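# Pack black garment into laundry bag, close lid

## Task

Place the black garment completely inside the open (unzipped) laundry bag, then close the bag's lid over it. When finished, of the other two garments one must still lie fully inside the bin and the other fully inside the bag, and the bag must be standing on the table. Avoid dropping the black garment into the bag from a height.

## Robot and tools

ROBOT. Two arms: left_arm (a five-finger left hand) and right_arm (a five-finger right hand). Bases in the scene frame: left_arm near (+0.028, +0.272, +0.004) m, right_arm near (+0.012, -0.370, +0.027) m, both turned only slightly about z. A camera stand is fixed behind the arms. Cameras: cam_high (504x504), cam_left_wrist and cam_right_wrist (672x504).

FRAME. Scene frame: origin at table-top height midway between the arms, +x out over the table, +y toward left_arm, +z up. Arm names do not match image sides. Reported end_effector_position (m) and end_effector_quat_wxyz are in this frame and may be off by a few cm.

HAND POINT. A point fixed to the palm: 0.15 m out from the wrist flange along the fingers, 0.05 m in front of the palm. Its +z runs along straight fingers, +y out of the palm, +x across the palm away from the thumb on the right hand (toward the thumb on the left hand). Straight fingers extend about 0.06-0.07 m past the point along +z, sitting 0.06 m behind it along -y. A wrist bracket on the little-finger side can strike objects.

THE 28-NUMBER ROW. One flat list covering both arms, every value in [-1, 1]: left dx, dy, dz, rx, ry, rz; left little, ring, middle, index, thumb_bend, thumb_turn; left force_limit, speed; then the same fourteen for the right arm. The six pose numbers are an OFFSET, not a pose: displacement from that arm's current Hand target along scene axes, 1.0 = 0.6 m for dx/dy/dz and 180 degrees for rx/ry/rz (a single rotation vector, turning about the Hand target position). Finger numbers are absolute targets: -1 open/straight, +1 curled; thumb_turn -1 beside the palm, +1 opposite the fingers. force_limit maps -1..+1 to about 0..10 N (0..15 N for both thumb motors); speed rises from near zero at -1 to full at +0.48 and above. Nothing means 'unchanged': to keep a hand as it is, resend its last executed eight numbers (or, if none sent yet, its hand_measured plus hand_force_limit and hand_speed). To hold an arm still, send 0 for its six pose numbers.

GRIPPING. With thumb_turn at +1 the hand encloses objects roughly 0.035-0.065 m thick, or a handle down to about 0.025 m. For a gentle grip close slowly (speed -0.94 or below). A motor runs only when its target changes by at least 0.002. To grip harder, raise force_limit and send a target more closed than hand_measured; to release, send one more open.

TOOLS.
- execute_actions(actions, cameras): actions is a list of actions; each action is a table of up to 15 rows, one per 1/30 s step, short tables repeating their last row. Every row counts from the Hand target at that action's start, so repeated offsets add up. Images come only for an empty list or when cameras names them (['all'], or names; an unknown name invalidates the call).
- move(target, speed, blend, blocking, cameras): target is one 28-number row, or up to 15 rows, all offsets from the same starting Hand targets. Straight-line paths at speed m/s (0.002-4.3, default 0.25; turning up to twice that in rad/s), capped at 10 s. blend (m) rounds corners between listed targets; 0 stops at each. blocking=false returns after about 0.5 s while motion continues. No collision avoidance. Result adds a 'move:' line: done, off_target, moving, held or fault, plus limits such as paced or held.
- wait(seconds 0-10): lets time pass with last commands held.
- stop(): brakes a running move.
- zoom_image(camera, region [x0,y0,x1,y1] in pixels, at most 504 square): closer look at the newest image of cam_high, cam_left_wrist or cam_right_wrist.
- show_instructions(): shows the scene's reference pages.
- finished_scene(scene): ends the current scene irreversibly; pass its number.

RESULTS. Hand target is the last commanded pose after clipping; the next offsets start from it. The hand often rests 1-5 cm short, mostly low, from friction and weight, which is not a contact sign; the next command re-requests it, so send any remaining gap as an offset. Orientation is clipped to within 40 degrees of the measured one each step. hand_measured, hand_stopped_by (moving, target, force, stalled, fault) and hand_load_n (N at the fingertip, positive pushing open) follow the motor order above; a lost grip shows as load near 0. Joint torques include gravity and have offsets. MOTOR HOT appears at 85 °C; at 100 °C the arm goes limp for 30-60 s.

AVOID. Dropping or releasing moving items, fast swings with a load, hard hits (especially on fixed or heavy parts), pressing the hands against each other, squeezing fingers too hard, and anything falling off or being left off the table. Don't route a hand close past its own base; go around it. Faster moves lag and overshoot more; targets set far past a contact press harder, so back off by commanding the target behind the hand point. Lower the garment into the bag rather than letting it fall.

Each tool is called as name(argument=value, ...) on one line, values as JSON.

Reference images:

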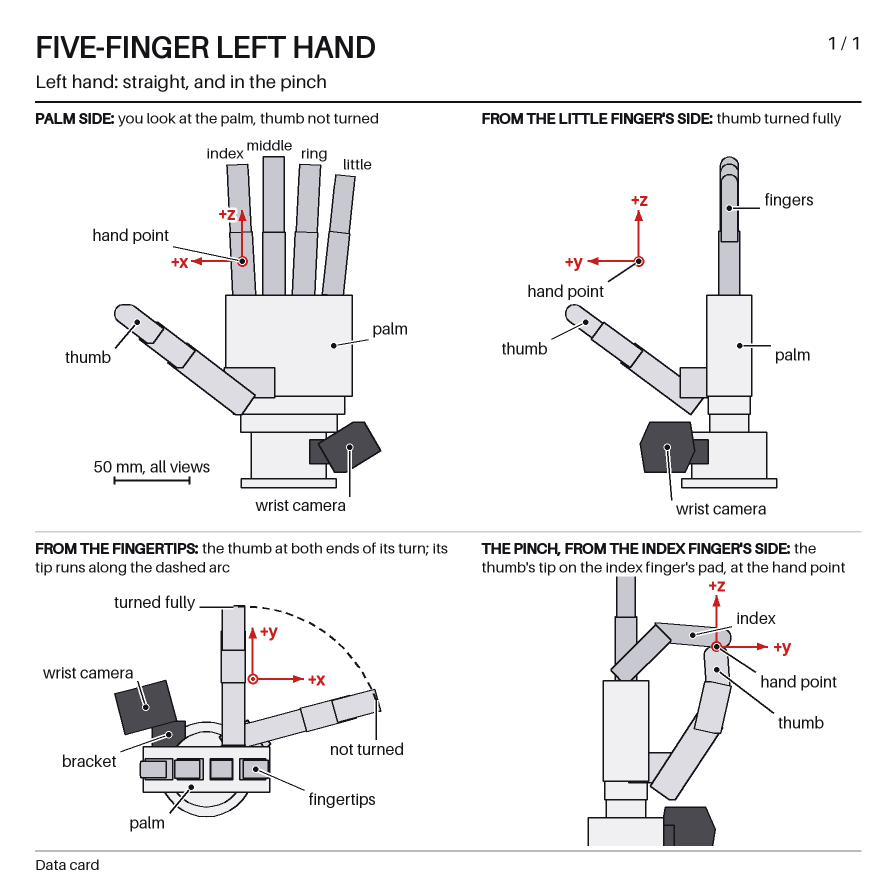

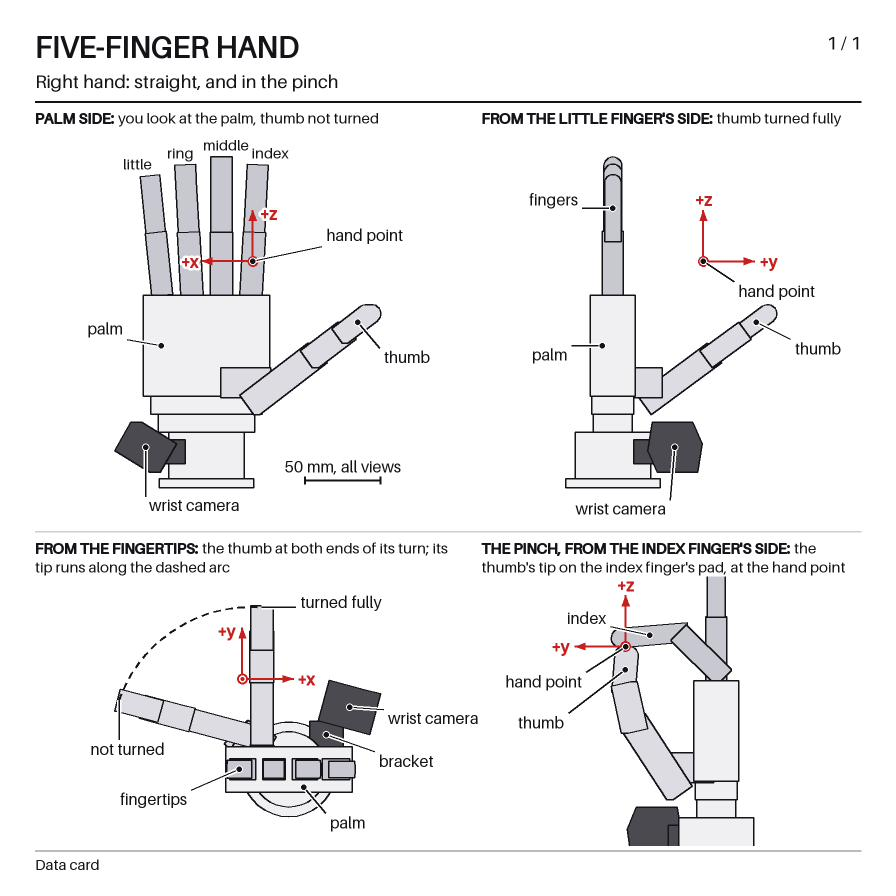

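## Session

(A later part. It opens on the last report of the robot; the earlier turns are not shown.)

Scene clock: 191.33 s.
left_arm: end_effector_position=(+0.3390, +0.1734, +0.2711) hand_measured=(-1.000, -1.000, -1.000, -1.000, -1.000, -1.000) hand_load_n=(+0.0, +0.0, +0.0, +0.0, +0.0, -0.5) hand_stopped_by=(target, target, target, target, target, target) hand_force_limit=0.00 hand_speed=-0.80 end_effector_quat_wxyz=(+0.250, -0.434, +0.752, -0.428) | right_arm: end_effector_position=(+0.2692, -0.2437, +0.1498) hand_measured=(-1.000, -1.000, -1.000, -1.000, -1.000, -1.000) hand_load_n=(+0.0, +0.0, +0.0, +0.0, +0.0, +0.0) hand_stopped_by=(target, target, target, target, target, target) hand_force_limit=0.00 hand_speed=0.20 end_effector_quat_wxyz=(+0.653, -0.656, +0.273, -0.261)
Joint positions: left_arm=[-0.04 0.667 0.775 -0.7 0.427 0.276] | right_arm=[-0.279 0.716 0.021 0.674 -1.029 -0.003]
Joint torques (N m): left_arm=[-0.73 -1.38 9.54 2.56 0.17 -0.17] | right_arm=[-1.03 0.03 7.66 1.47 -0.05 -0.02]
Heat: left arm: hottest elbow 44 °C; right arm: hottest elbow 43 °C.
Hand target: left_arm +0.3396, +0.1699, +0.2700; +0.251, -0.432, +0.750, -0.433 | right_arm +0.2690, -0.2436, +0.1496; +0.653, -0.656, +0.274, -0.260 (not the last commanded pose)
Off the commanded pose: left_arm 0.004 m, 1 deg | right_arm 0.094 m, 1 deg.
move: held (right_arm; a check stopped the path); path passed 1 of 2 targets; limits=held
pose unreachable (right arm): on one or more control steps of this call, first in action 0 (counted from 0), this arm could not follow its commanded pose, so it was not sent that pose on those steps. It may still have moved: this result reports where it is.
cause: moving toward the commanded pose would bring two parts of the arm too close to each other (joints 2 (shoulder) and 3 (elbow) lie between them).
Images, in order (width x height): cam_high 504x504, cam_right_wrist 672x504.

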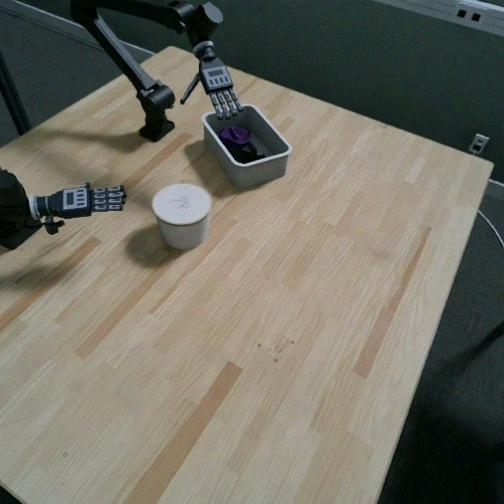

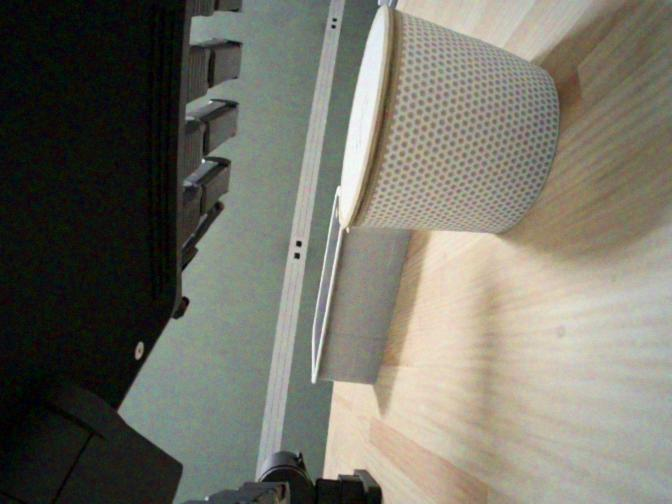

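move(target=[[0,0,0,0,0,0,-1,-1,-1,-1,-1,-1,0,-0.8,0.218,-0.044,0.184,0.2226,0.559,-0.5616,-1,-1,-1,-1,-1,-1,0,0.2],[0,0,0,0,0,0,-1,-1,-1,-1,-1,-1,0,-0.8,0.36,0.05,0.05,0.2226,0.559,-0.5616,-1,-1,-1,-1,-1,-1,0,0.2]], cameras=["cam_right_wrist","cam_high"])

zoom_image(camera="cam_high", region=[60, 120, 260, 280])

Scene clock: 227.53 s.
left_arm: end_effector_position=(+0.3390, +0.1734, +0.2711) hand_measured=(-1.000, -1.000, -1.000, -1.000, -1.000, -1.000) hand_load_n=(+0.0, +0.0, +0.0, +0.0, +0.0, +0.0) hand_stopped_by=(target, target, target, target, target, target) hand_force_limit=0.00 hand_speed=-0.80 end_effector_quat_wxyz=(+0.250, -0.434, +0.752, -0.428) | right_arm: end_effector_position=(+0.4687, -0.2220, +0.1691) hand_measured=(-1.000, -1.000, -1.000, -1.000, -1.000, -1.000) hand_load_n=(+0.0, +0.0, +0.0, +0.0, +0.0, +0.0) hand_stopped_by=(target, target, target, target, target, target) hand_force_limit=0.00 hand_speed=0.20 end_effector_quat_wxyz=(-0.018, +0.001, +1.000, -0.003)
Joint positions: left_arm=[-0.04 0.667 0.775 -0.7 0.427 0.276] | right_arm=[0.157 1.534 1.268 -1.342 -0.002 1.775]
Joint torques (N m): left_arm=[-0.62 -1.32 9.55 2.5 0.16 -0.19] | right_arm=[-0.21 -10.87 11.19 0.62 -0.03 0.06]
Heat: left arm: hottest elbow 44 °C; right arm: hottest elbow 44 °C.
Hand target: left_arm +0.3396, +0.1699, +0.2700; +0.251, -0.432, +0.750, -0.433 | right_arm +0.4848, -0.2136, +0.1795; +0.000, +0.000, +1.000, +0.000
Off the commanded pose: left_arm 0.004 m, 1 deg | right_arm 0.021 m, 2 deg.
move: off_target (right_arm)
Images, in order (width x height): cam_high 504x504, cam_right_wrist 672x504.

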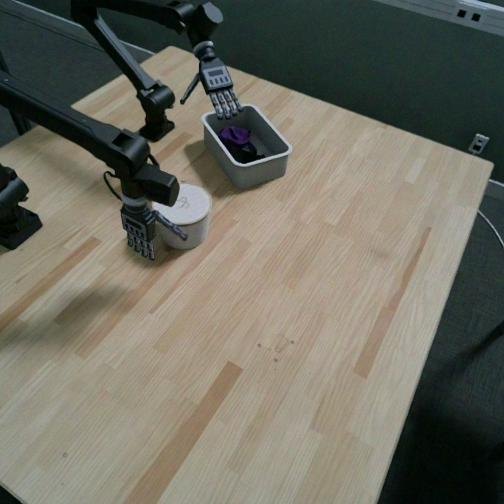

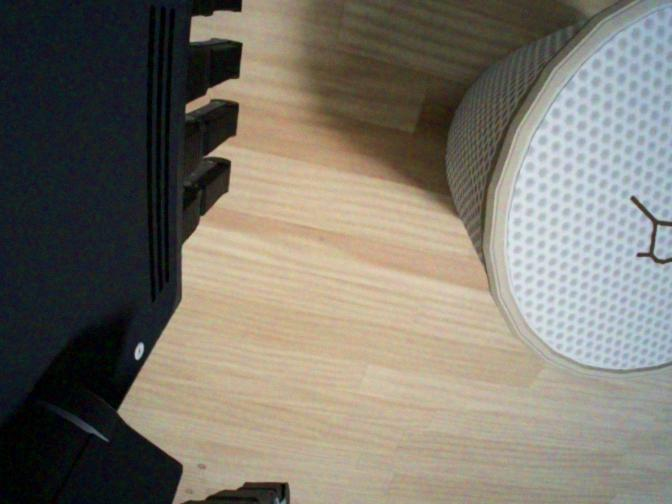

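Scaled by 2.520 from the camera's 504x504 image, which has a finer 720x720 frame.

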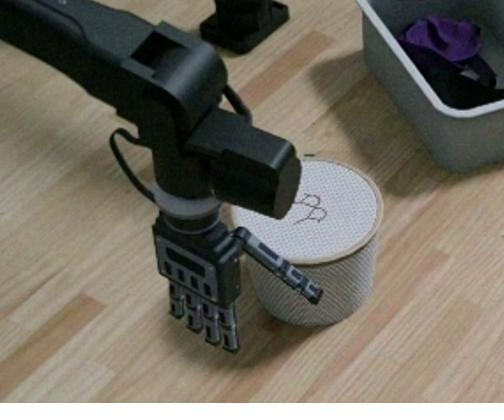

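move(target=[0,0,0,0,0,0,-1,-1,-1,-1,-1,-1,0,-0.8,0,0,0,0,0,0,0,0,0,0,-1,-1,0,0.2], cameras=["cam_right_wrist","cam_high"])

zoom_image(camera="cam_high", region=[90, 140, 250, 280])

Scene clock: 248.33 s.
left_arm: end_effector_position=(+0.3390, +0.1734, +0.2711) hand_measured=(-1.000, -1.000, -1.000, -1.000, -1.000, -1.000) hand_load_n=(+0.0, +0.0, -0.5, +0.0, +0.0, -0.5) hand_stopped_by=(target, target, target, target, target, target) hand_force_limit=0.00 hand_speed=-0.80 end_effector_quat_wxyz=(+0.250, -0.434, +0.752, -0.428) | right_arm: end_effector_position=(+0.4687, -0.2221, +0.1690) hand_measured=(+0.000, +0.000, +0.000, +0.000, -1.000, -1.000) hand_load_n=(+0.0, +0.0, +0.0, +0.0, +0.0, +0.0) hand_stopped_by=(target, target, target, target, target, target) hand_force_limit=0.00 hand_speed=0.20 end_effector_quat_wxyz=(-0.018, +0.001, +1.000, -0.003)
Joint positions: left_arm=[-0.04 0.667 0.775 -0.7 0.427 0.276] | right_arm=[0.157 1.534 1.268 -1.342 -0.001 1.776]
Joint torques (N m): left_arm=[-0.67 -1.32 9.76 2.47 0.2 -0.17] | right_arm=[-0.21 -10.81 11.21 0.64 -0.07 0.07]
Heat: left arm: hottest elbow 44 °C; right arm: hottest elbow 44 °C.
Hand target: left_arm +0.3396, +0.1699, +0.2700; +0.251, -0.432, +0.750, -0.433 | right_arm +0.4848, -0.2136, +0.1795; +0.000, +0.000, +1.000, +0.000
Off the commanded pose: left_arm 0.004 m, 1 deg | right_arm 0.021 m, 2 deg.
move: off_target (right_arm)
Images, in order (width x height): cam_high 504x504, cam_right_wrist 672x504.

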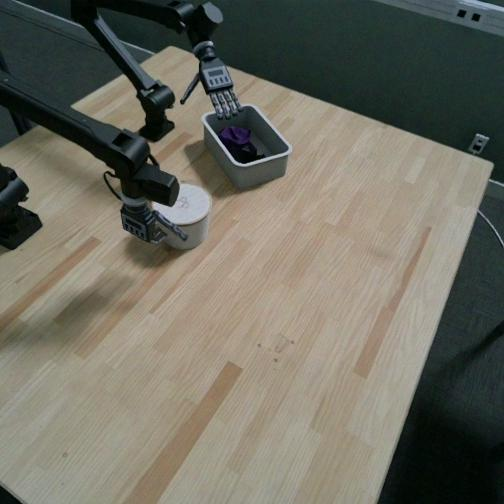

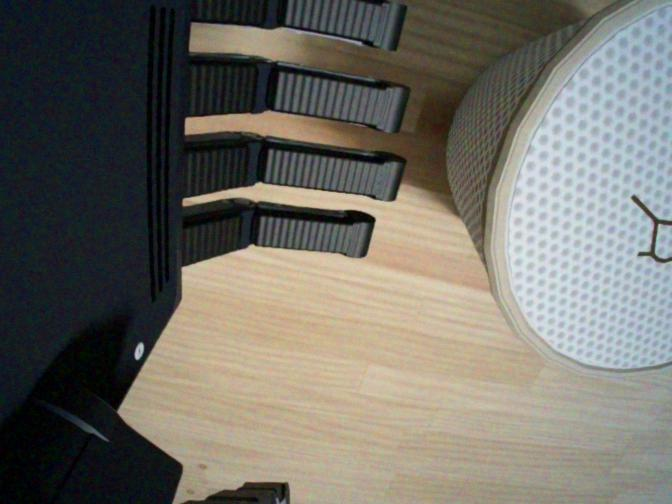

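Scaled by 3.150 from the camera's 504x504 image, which has a finer 720x720 frame.

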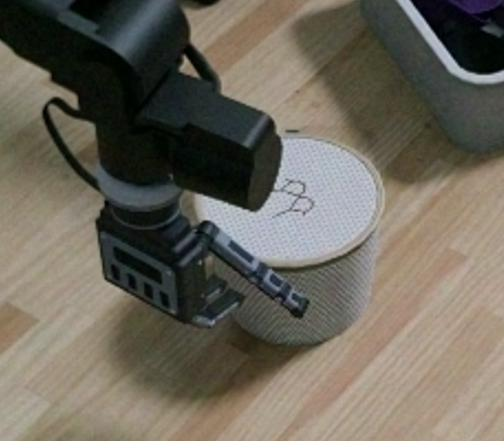

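move(target=[-0.067,-0.15,-0.15,-0.0483,-0.1306,0.1094,-1,-1,-1,-1,-1,-1,0,-0.8,0,0,0,0,0,0,0,0,0,0,-1,-1,0,0.2], cameras=["cam_left_wrist","cam_high"])

zoom_image(camera="cam_left_wrist", region=[150, 50, 500, 350])

Scene clock: 262.20 s.
left_arm: end_effector_position=(+0.3010, +0.0821, +0.1842) hand_measured=(-1.000, -1.000, -1.000, -1.000, -1.000, -1.000) hand_load_n=(+0.0, +0.0, +0.0, +0.0, +0.0, -0.5) hand_stopped_by=(target, target, target, target, target, target) hand_force_limit=0.00 hand_speed=-0.80 end_effector_quat_wxyz=(+0.434, -0.478, +0.562, -0.517) | right_arm: end_effector_position=(+0.4687, -0.2221, +0.1690) hand_measured=(+0.000, +0.000, +0.000, +0.000, -1.000, -1.000) hand_load_n=(+0.0, +0.0, +0.0, +0.0, +0.0, +0.0) hand_stopped_by=(target, target, target, target, target, target) hand_force_limit=0.00 hand_speed=0.20 end_effector_quat_wxyz=(-0.018, +0.001, +1.000, -0.003)
Joint positions: left_arm=[-0.963 0.467 0.216 0.127 -0.77 -0.092] | right_arm=[0.157 1.534 1.268 -1.342 -0.001 1.776]
Joint torques (N m): left_arm=[-0.67 1.55 9.39 2.62 -0.1 -0.02] | right_arm=[-0.15 -10.87 11.21 0.64 -0.07 0.07]
Heat: left arm: hottest elbow 44 °C; right arm: hottest elbow 44 °C.
Hand target: left_arm +0.2994, +0.0799, +0.1801; +0.434, -0.474, +0.565, -0.517 | right_arm +0.4848, -0.2136, +0.1795; +0.000, +0.000, +1.000, +0.000
Off the commanded pose: left_arm 0.005 m, 1 deg | right_arm 0.021 m, 2 deg.
move: off_target (right_arm)
Images, in order (width x height): cam_high 504x504, cam_left_wrist 672x504.

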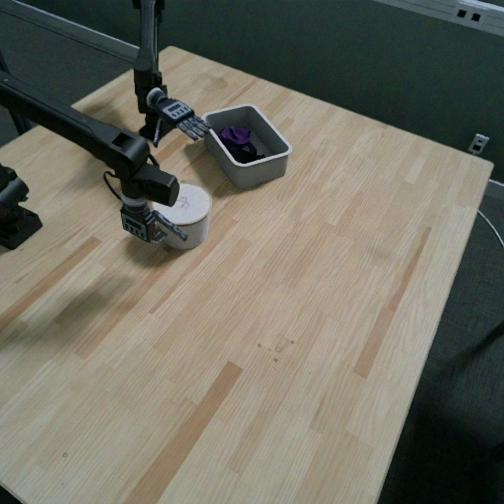

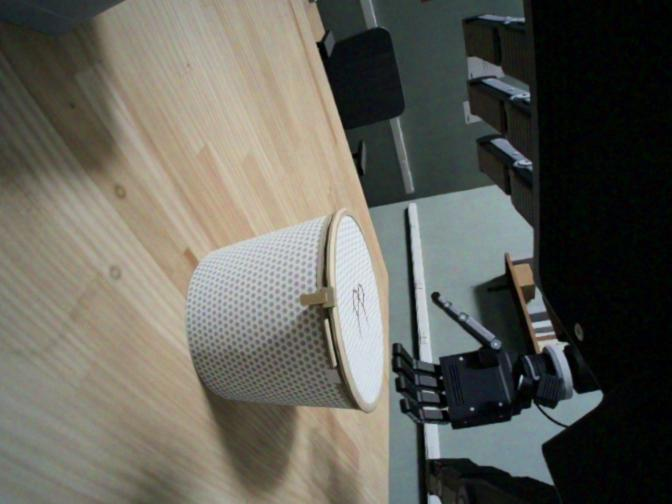

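Scaled by 1.440 from the camera's 672x504 image, which has a finer 960x720 frame.

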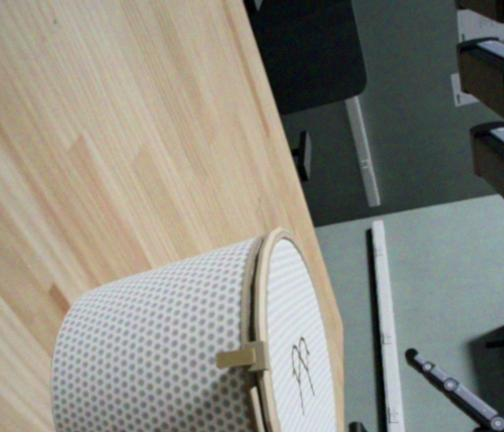

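move(target=[0,0,0,0,0,0,-1,-1,-1,-1,-1,-1,0,-0.8,0,0,-0.0917,0,0,0,0,0,0,0,-1,-1,0,0.2], cameras=["cam_left_wrist","cam_right_wrist"])

zoom_image(camera="cam_left_wrist", region=[300, 280, 500, 480])

Scene clock: 266.73 s.
left_arm: end_effector_position=(+0.3011, +0.0821, +0.1842) hand_measured=(-1.000, -1.000, -1.000, -1.000, -1.000, -1.000) hand_load_n=(+0.0, +0.0, +0.0, +0.0, +0.0, +0.0) hand_stopped_by=(target, target, target, target, target, target) hand_force_limit=0.00 hand_speed=-0.80 end_effector_quat_wxyz=(+0.435, -0.478, +0.562, -0.517) | right_arm: end_effector_position=(+0.4840, -0.2189, +0.1302) hand_measured=(+0.000, +0.000, +0.000, +0.000, -1.000, -1.000) hand_load_n=(+0.0, +0.0, +0.5, +0.5, +0.0, +0.0) hand_stopped_by=(target, target, target, target, target, target) hand_force_limit=0.00 hand_speed=0.20 end_effector_quat_wxyz=(+0.001, +0.001, +1.000, +0.001)
Joint positions: left_arm=[-0.963 0.467 0.216 0.128 -0.77 -0.092] | right_arm=[0.157 1.58 1.21 -1.199 -0.001 1.776]
Joint torques (N m): left_arm=[-0.56 2.32 9.44 2.54 -0.11 -0.02] | right_arm=[-0.15 -11.22 7.75 0.72 -0.05 0.07]
Heat: left arm: hottest elbow 44 °C; right arm: hottest elbow 44 °C.
Hand target: left_arm +0.2994, +0.0799, +0.1801; +0.434, -0.474, +0.565, -0.517 | right_arm +0.4849, -0.2136, +0.1245; +0.000, +0.000, +1.000, +0.000
Off the commanded pose: left_arm 0.005 m, 1 deg | right_arm 0.008 m, 0 deg.
move: done
Images, in order (width x height): cam_left_wrist 672x504, cam_right_wrist 672x504.

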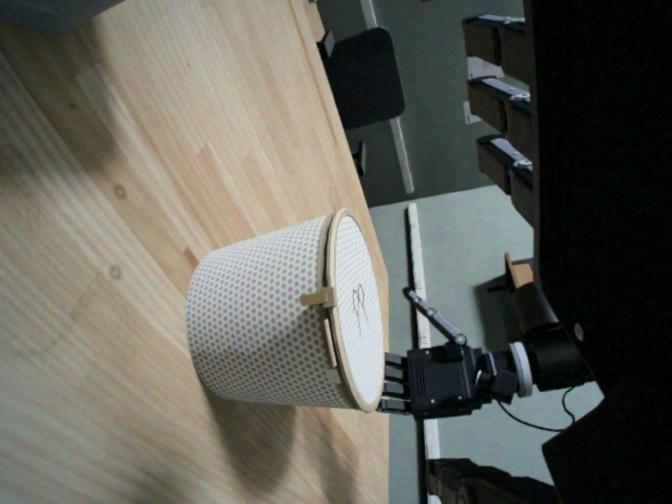

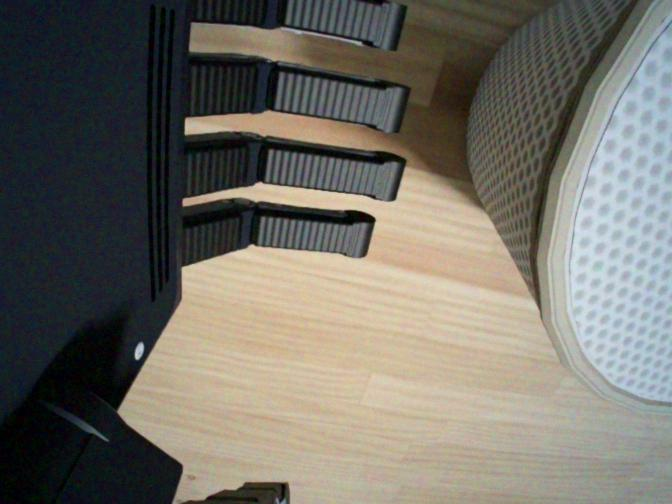

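Scaled by 2.520 from the camera's 672x504 image, which has a finer 960x720 frame.

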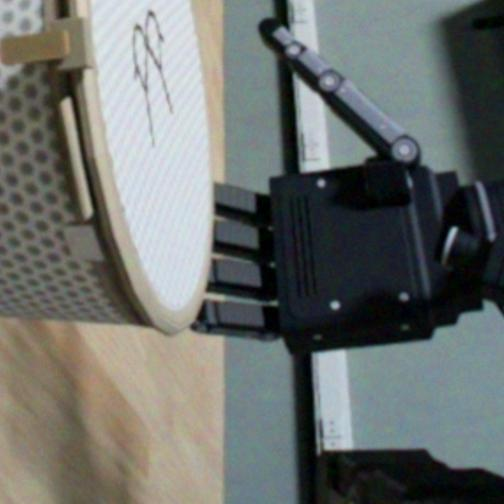

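zoom_image(camera="cam_left_wrist", region=[290, 280, 370, 400])

zoom_image(camera="cam_left_wrist", region=[290, 200, 370, 300])

Scaled by 4.200 from the camera's 672x504 image, which has a finer 960x720 frame.

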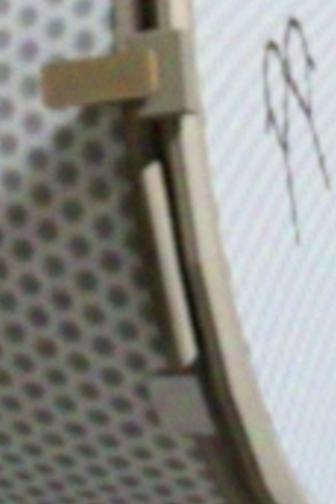

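Scaled by 5.040 from the camera's 672x504 image, which has a finer 960x720 frame.

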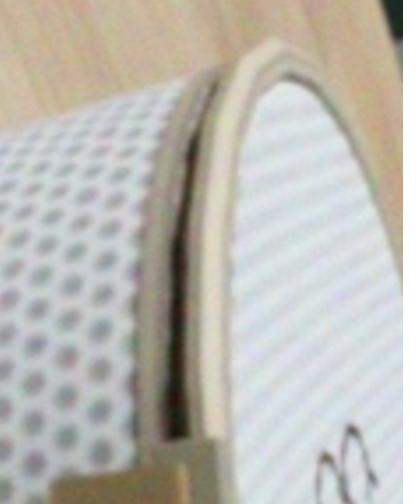

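move(target=[0,0,0,0,0,0,-1,-1,-1,-1,-1,-1,0,-0.8,0.153,0.075,-0.041,0,0,0.111,0,0,0,0,-1,-1,0,0.2], cameras=["cam_left_wrist","cam_right_wrist"])

zoom_image(camera="cam_left_wrist", region=[300, 240, 500, 440])

Scene clock: 283.07 s.
left_arm: end_effector_position=(+0.3011, +0.0821, +0.1842) hand_measured=(-1.000, -1.000, -1.000, -1.000, -1.000, -1.000) hand_load_n=(+0.0, +0.0, +0.0, +0.0, +0.0, +0.0) hand_stopped_by=(target, target, target, target, target, target) hand_force_limit=0.00 hand_speed=-0.80 end_effector_quat_wxyz=(+0.435, -0.478, +0.562, -0.517) | right_arm: end_effector_position=(+0.5688, -0.1791, +0.0987) hand_measured=(+0.000, +0.000, +0.000, +0.000, -1.000, -1.000) hand_load_n=(+0.0, +0.0, +0.0, +0.0, +0.0, +0.0) hand_stopped_by=(target, target, target, target, target, target) hand_force_limit=0.00 hand_speed=0.20 end_effector_quat_wxyz=(-0.002, -0.162, +0.987, +0.000)
Joint positions: left_arm=[-0.963 0.467 0.216 0.128 -0.77 -0.092] | right_arm=[0.176 1.883 1.533 -1.226 -0.001 1.469]
Joint torques (N m): left_arm=[-0.73 1.9 9.33 2.66 -0.1 -0.02] | right_arm=[0.03 -14.68 11 -0.27 -0.08 -0.1]
Heat: left arm: hottest elbow 44 °C; right arm: hottest elbow 44 °C.
Hand target: left_arm +0.2994, +0.0799, +0.1801; +0.434, -0.474, +0.565, -0.517 | right_arm +0.5767, -0.1685, +0.0999; +0.000, -0.174, +0.985, +0.000
Off the commanded pose: left_arm 0.005 m, 1 deg | right_arm 0.013 m, 1 deg.
move: off_target (right_arm)
Images, in order (width x height): cam_left_wrist 672x504, cam_right_wrist 672x504.

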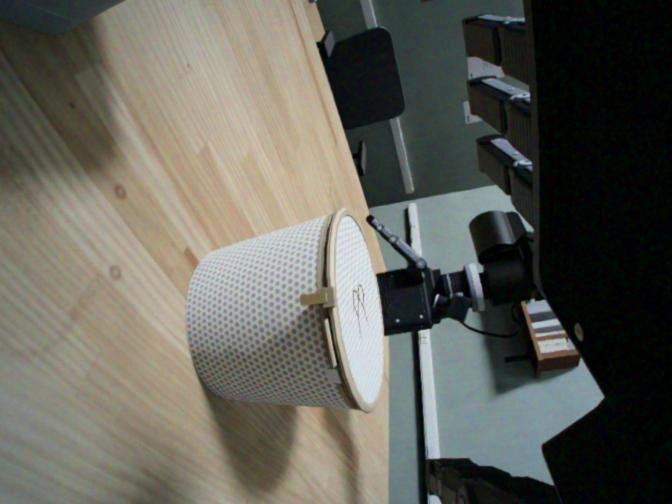

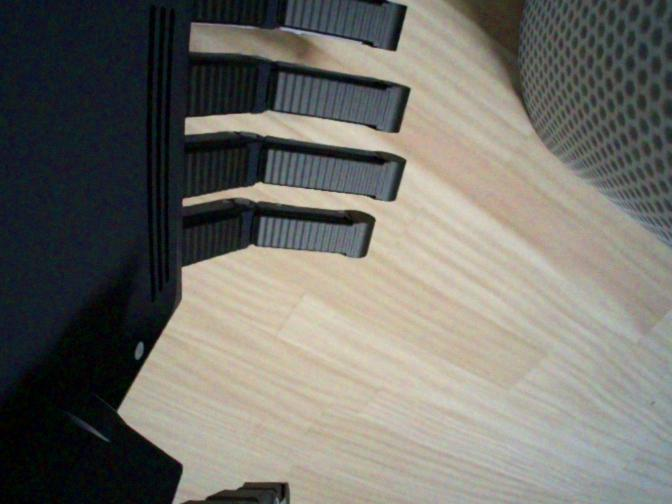

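Scaled by 2.520 from the camera's 672x504 image, which has a finer 960x720 frame.

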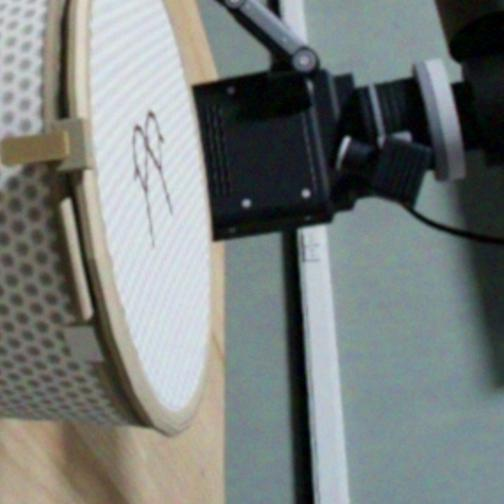

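move(target=[0,0,0,0,0,0,-1,-1,-1,-1,-1,-1,0,-0.8,-0.028,0.03,0.06,0,0,0,0,0,0,0,-1,-1,0,0.2], cameras=["cam_left_wrist","cam_right_wrist"])

zoom_image(camera="cam_left_wrist", region=[300, 240, 500, 440])

Scene clock: 300.43 s.
left_arm: end_effector_position=(+0.3011, +0.0821, +0.1842) hand_measured=(-1.000, -1.000, -1.000, -1.000, -1.000, -1.000) hand_load_n=(+0.0, +0.0, +0.0, -0.5, +0.0, -0.5) hand_stopped_by=(target, target, target, target, target, target) hand_force_limit=0.00 hand_speed=-0.80 end_effector_quat_wxyz=(+0.435, -0.478, +0.562, -0.517) | right_arm: end_effector_position=(+0.5507, -0.1582, +0.1254) hand_measured=(+0.000, +0.000, +0.000, +0.000, -1.000, -1.000) hand_load_n=(+0.0, +0.0, +0.0, +0.0, +0.0, +0.0) hand_stopped_by=(target, target, target, target, target, target) hand_force_limit=0.00 hand_speed=0.20 end_effector_quat_wxyz=(-0.010, -0.174, +0.985, -0.001)
Joint positions: left_arm=[-0.963 0.467 0.216 0.128 -0.77 -0.092] | right_arm=[0.22 1.843 1.549 -1.297 0 1.487]
Joint torques (N m): left_arm=[-0.62 1.73 9.35 2.58 -0.11 -0.03] | right_arm=[-0.38 -15.62 10.92 -0.18 -0.09 0.11]
Heat: left arm: hottest elbow 44 °C; right arm: hottest shoulder 44 °C.
Hand target: left_arm +0.2994, +0.0799, +0.1801; +0.434, -0.474, +0.565, -0.517 | right_arm +0.5599, -0.1504, +0.1359; +0.000, -0.174, +0.985, +0.000
Off the commanded pose: left_arm 0.005 m, 1 deg | right_arm 0.016 m, 1 deg.
move: off_target (right_arm)
Images, in order (width x height): cam_left_wrist 672x504, cam_right_wrist 672x504.

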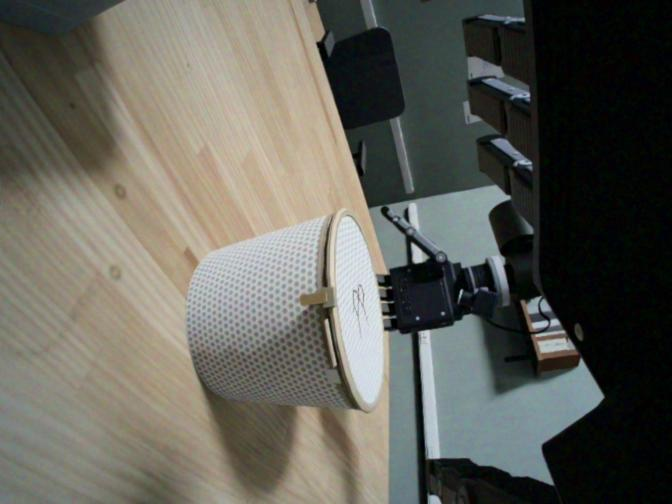

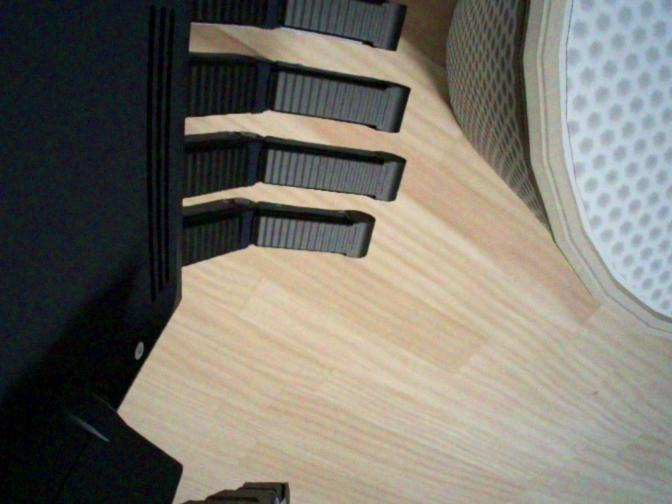

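Scaled by 2.520 from the camera's 672x504 image, which has a finer 960x720 frame.

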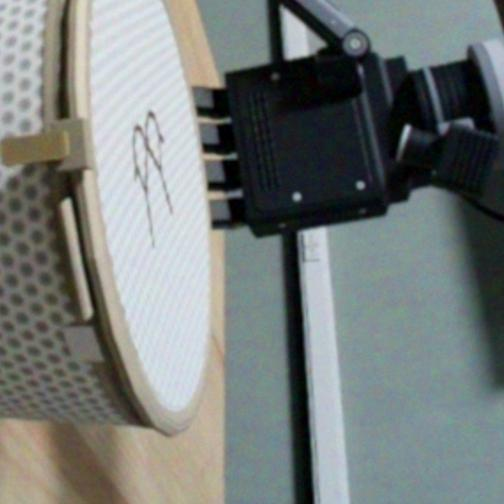

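move(target=[0,0,0,0,0,0,-1,-1,-1,-1,-1,-1,0,-0.8,-0.039,0.055,0.008,0,0,0,0,0,0,0,-1,-1,0,0.2], speed=0.08, cameras=["cam_left_wrist","cam_right_wrist"])

zoom_image(camera="cam_left_wrist", region=[300, 240, 500, 440])

Scene clock: 306.63 s.
left_arm: end_effector_position=(+0.3011, +0.0821, +0.1842) hand_measured=(-1.000, -1.000, -1.000, -1.000, -1.000, -1.000) hand_load_n=(+0.0, +0.0, +0.0, +0.0, +0.0, +0.0) hand_stopped_by=(target, target, target, target, target, target) hand_force_limit=0.00 hand_speed=-0.80 end_effector_quat_wxyz=(+0.435, -0.478, +0.562, -0.517) | right_arm: end_effector_position=(+0.5401, -0.1218, +0.1405) hand_measured=(+0.000, +0.000, +0.000, +0.000, -1.000, -1.000) hand_load_n=(+0.0, +0.5, +0.0, +0.0, +0.0, +0.0) hand_stopped_by=(target, target, target, target, target, target) hand_force_limit=0.00 hand_speed=0.20 end_effector_quat_wxyz=(+0.004, -0.174, +0.985, +0.001)
Joint positions: left_arm=[-0.963 0.467 0.216 0.128 -0.77 -0.092] | right_arm=[0.289 1.816 1.549 -1.297 0 1.556]
Joint torques (N m): left_arm=[-1.08 2.37 9.32 2.48 -0.09 -0.01] | right_arm=[-0.26 -15.79 8.2 -0.06 -0.08 0.08]
Heat: left arm: hottest elbow 44 °C; right arm: hottest elbow 44 °C.
Hand target: left_arm +0.2994, +0.0799, +0.1801; +0.434, -0.474, +0.565, -0.517 | right_arm +0.5365, -0.1174, +0.1408; +0.000, -0.174, +0.985, +0.000
Off the commanded pose: left_arm 0.005 m, 1 deg | right_arm 0.006 m, 0 deg.
move: done
Images, in order (width x height): cam_left_wrist 672x504, cam_right_wrist 672x504.

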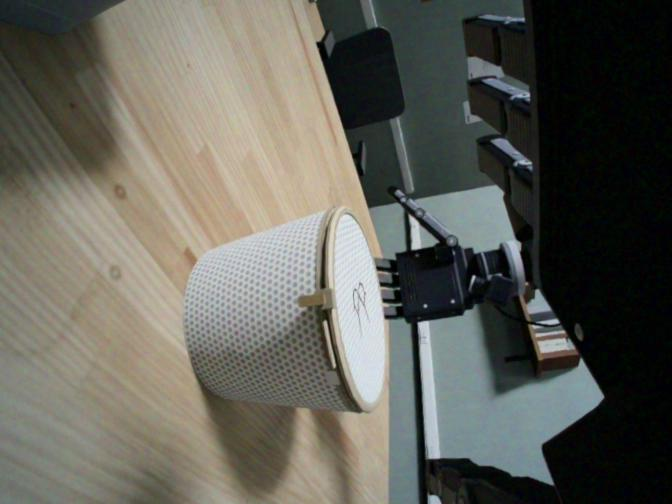

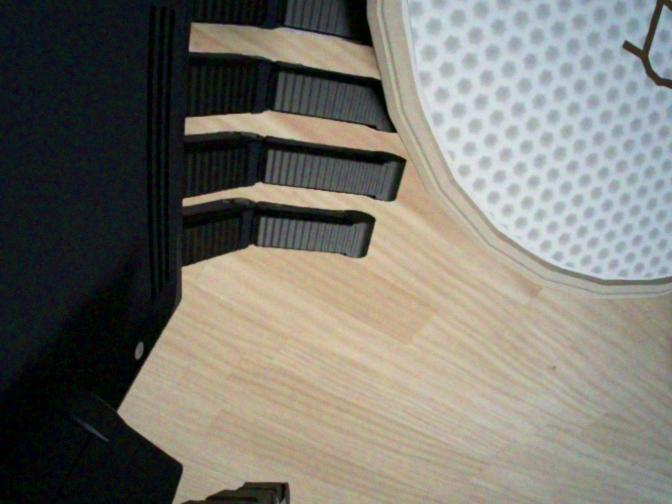

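Scaled by 2.520 from the camera's 672x504 image, which has a finer 960x720 frame.

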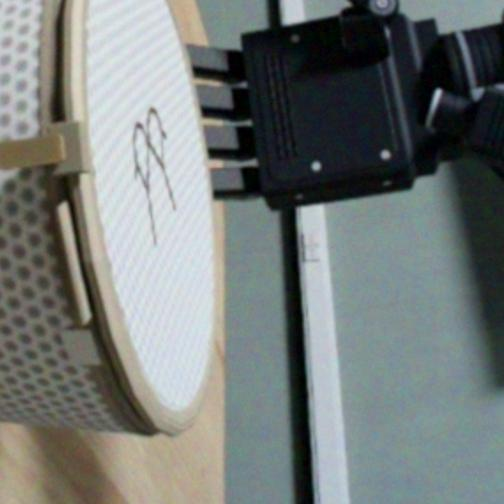

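move(target=[0,0,0,0,0,0,-1,-1,-1,-1,-1,-1,0,-0.8,-0.008,0.013,0.05,0,0,0,0,0,0,0,-1,-1,0,0.2], speed=0.08, cameras=["cam_left_wrist","cam_right_wrist"])

zoom_image(camera="cam_left_wrist", region=[260, 180, 500, 440])

Scene clock: 310.43 s.
left_arm: end_effector_position=(+0.3011, +0.0821, +0.1842) hand_measured=(-1.000, -1.000, -1.000, -1.000, -1.000, -1.000) hand_load_n=(+0.0, +0.0, +0.0, +0.0, +0.0, -0.5) hand_stopped_by=(target, target, target, target, target, target) hand_force_limit=0.00 hand_speed=-0.80 end_effector_quat_wxyz=(+0.435, -0.478, +0.562, -0.517) | right_arm: end_effector_position=(+0.5238, -0.1214, +0.1543) hand_measured=(+0.000, +0.000, +0.000, +0.000, -1.000, -1.000) hand_load_n=(+0.0, +0.5, +0.0, +0.0, +0.0, +0.0) hand_stopped_by=(target, target, target, target, target, target) hand_force_limit=0.00 hand_speed=0.20 end_effector_quat_wxyz=(-0.015, -0.171, +0.985, -0.002)
Joint positions: left_arm=[-0.963 0.467 0.216 0.128 -0.77 -0.092] | right_arm=[0.3 1.792 1.556 -1.365 0 1.573]
Joint torques (N m): left_arm=[-0.85 2.26 9.37 2.54 -0.09 0.01] | right_arm=[0.09 -15.56 11.41 -0.38 -0.1 0.08]
Heat: left arm: hottest elbow 44 °C; right arm: hottest elbow 44 °C.
Hand target: left_arm +0.2994, +0.0799, +0.1801; +0.434, -0.474, +0.565, -0.517 | right_arm +0.5317, -0.1097, +0.1707; +0.000, -0.174, +0.985, +0.000
Off the commanded pose: left_arm 0.005 m, 1 deg | right_arm 0.022 m, 2 deg.
move: off_target (right_arm)
Images, in order (width x height): cam_left_wrist 672x504, cam_right_wrist 672x504.

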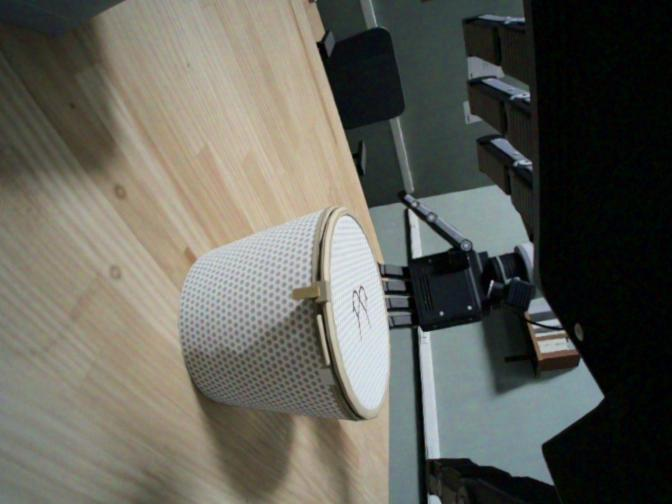

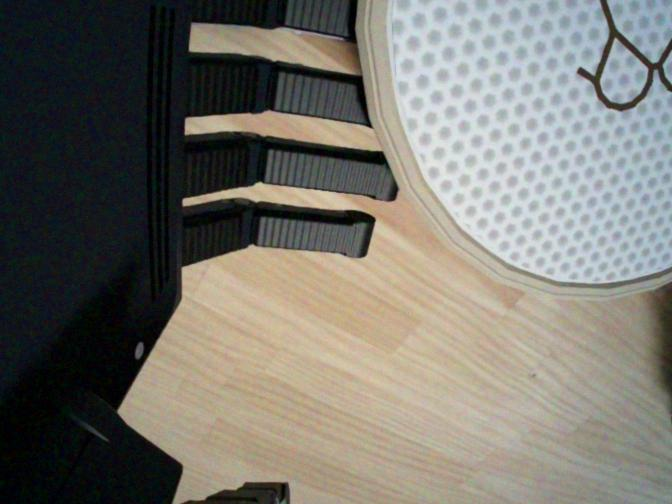

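Scaled by 1.938 from the camera's 672x504 image, which has a finer 960x720 frame.

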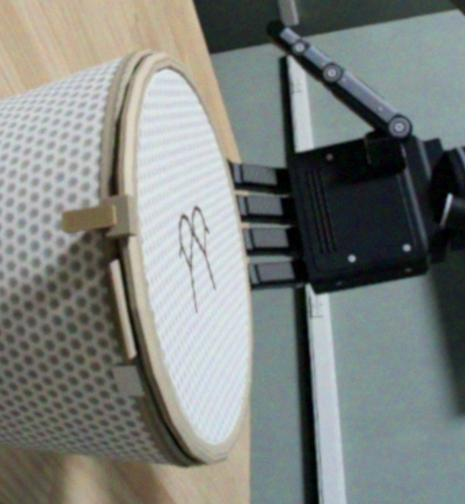

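move(target=[0,0,0,0,0,0,-1,-1,-1,-1,-1,-1,0,-0.8,0.005,-0.008,0.05,0,0,0,0,0,0,0,-1,-1,0,0.2], speed=0.08, cameras=["cam_left_wrist","cam_right_wrist"])

zoom_image(camera="cam_left_wrist", region=[160, 180, 500, 440])

Scene clock: 314.23 s.
left_arm: end_effector_position=(+0.3011, +0.0821, +0.1842) hand_measured=(-1.000, -1.000, -1.000, -1.000, -1.000, -1.000) hand_load_n=(+0.0, +0.0, +0.0, +0.0, +0.0, -0.5) hand_stopped_by=(target, target, target, target, target, target) hand_force_limit=0.00 hand_speed=-0.80 end_effector_quat_wxyz=(+0.435, -0.478, +0.562, -0.517) | right_arm: end_effector_position=(+0.5259, -0.1206, +0.1860) hand_measured=(+0.000, +0.000, +0.000, +0.000, -1.000, -1.000) hand_load_n=(+0.0, +0.0, +0.5, +0.0, +0.0, +0.0) hand_stopped_by=(target, target, target, target, target, target) hand_force_limit=0.00 hand_speed=0.20 end_effector_quat_wxyz=(-0.013, -0.171, +0.985, -0.002)
Joint positions: left_arm=[-0.963 0.467 0.216 0.128 -0.77 -0.092] | right_arm=[0.3 1.78 1.623 -1.442 0 1.574]
Joint torques (N m): left_arm=[-0.91 2.14 9.36 2.62 -0.12 -0.02] | right_arm=[-0.67 -15.56 11.54 -0.18 -0.09 -0.04]
Heat: left arm: hottest elbow 44 °C; right arm: hottest elbow 44 °C.
Hand target: left_arm +0.2994, +0.0799, +0.1801; +0.434, -0.474, +0.565, -0.517 | right_arm +0.5347, -0.1145, +0.2006; +0.000, -0.174, +0.985, +0.000
Off the commanded pose: left_arm 0.005 m, 1 deg | right_arm 0.018 m, 2 deg.
move: off_target (right_arm)
Images, in order (width x height): cam_left_wrist 672x504, cam_right_wrist 672x504.

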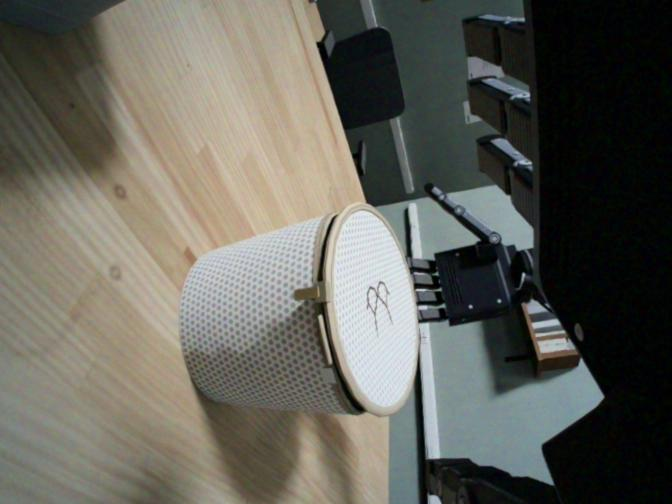

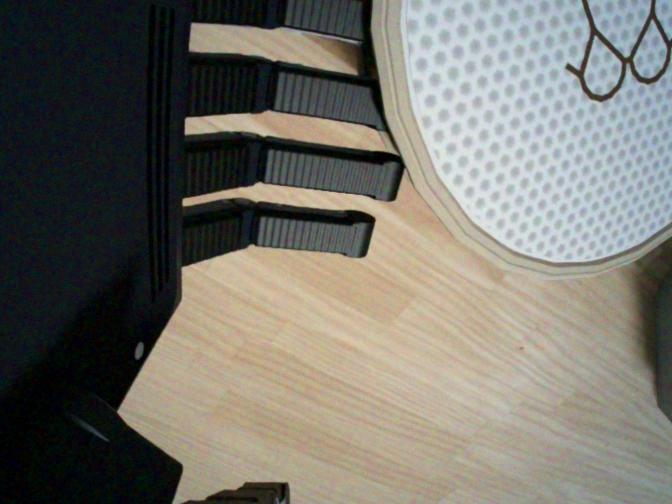

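Scaled by 1.482 from the camera's 672x504 image, which has a finer 960x720 frame.

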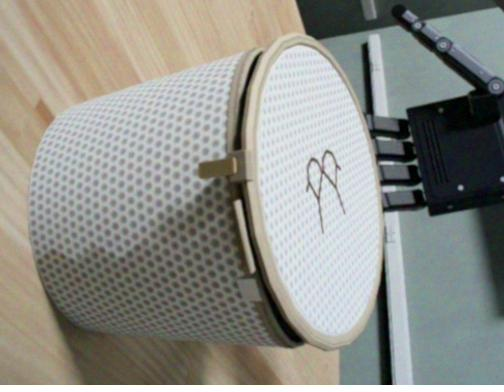

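move(target=[0,0,0,0,0,0,-1,-1,-1,-1,-1,-1,0,-0.8,-0.035,0.045,0.01,0,0,0,0,0,0,0,-1,-1,0,0.2], speed=0.08, cameras=["cam_left_wrist","cam_right_wrist"])

zoom_image(camera="cam_left_wrist", region=[160, 180, 500, 440])

Scene clock: 321.00 s.
left_arm: end_effector_position=(+0.3011, +0.0821, +0.1842) hand_measured=(-1.000, -1.000, -1.000, -1.000, -1.000, -1.000) hand_load_n=(+0.0, +0.0, +0.0, +0.0, +0.0, +0.0) hand_stopped_by=(target, target, target, target, target, target) hand_force_limit=0.00 hand_speed=-0.80 end_effector_quat_wxyz=(+0.435, -0.478, +0.562, -0.517) | right_arm: end_effector_position=(+0.5121, -0.0933, +0.1989) hand_measured=(+0.000, +0.000, +0.000, +0.000, -1.000, -1.000) hand_load_n=(+0.0, +0.0, +0.0, +0.0, +0.0, +0.0) hand_stopped_by=(target, target, target, target, target, target) hand_force_limit=0.00 hand_speed=0.20 end_effector_quat_wxyz=(-0.005, -0.174, +0.985, -0.001)
Joint positions: left_arm=[-0.963 0.467 0.216 0.128 -0.77 -0.092] | right_arm=[0.357 1.755 1.623 -1.448 0 1.623]
Joint torques (N m): left_arm=[-0.79 2.08 9.4 2.62 -0.11 -0.02] | right_arm=[-0.32 -15.21 9.98 -0.14 -0.09 0.07]
Heat: left arm: hottest elbow 44 °C; right arm: hottest shoulder 44 °C.
Hand target: left_arm +0.2994, +0.0799, +0.1801; +0.434, -0.474, +0.565, -0.517 | right_arm +0.5137, -0.0875, +0.2066; +0.000, -0.174, +0.985, +0.000
Off the commanded pose: left_arm 0.005 m, 1 deg | right_arm 0.010 m, 1 deg.
move: done
Images, in order (width x height): cam_left_wrist 672x504, cam_right_wrist 672x504.

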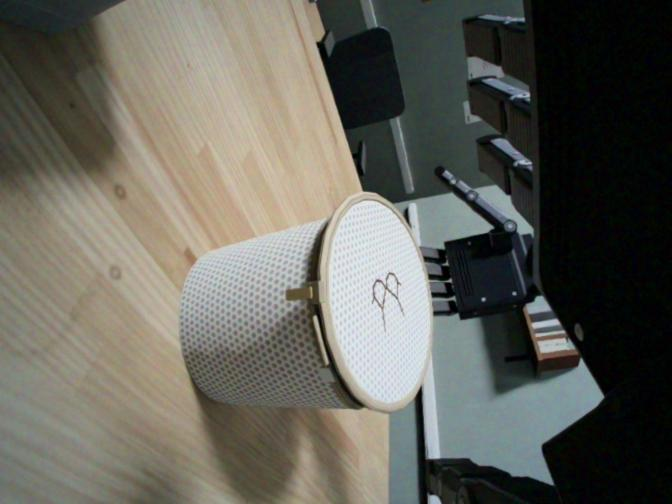

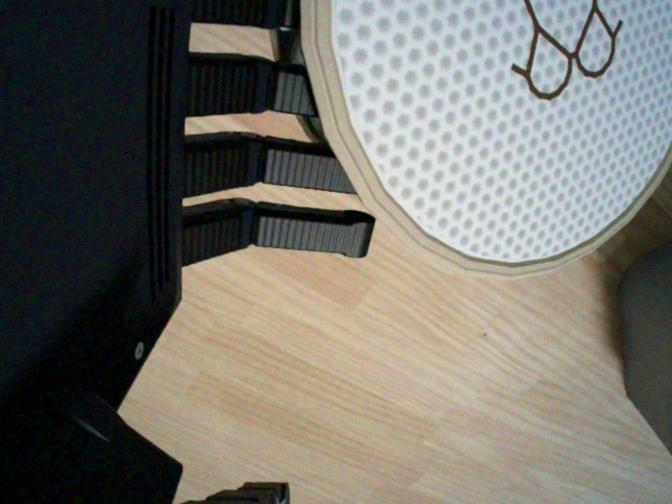

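Scaled by 1.482 from the camera's 672x504 image, which has a finer 960x720 frame.

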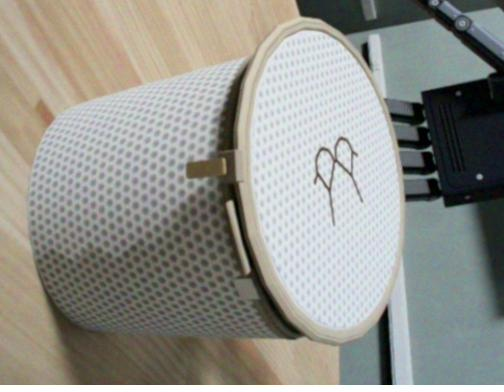

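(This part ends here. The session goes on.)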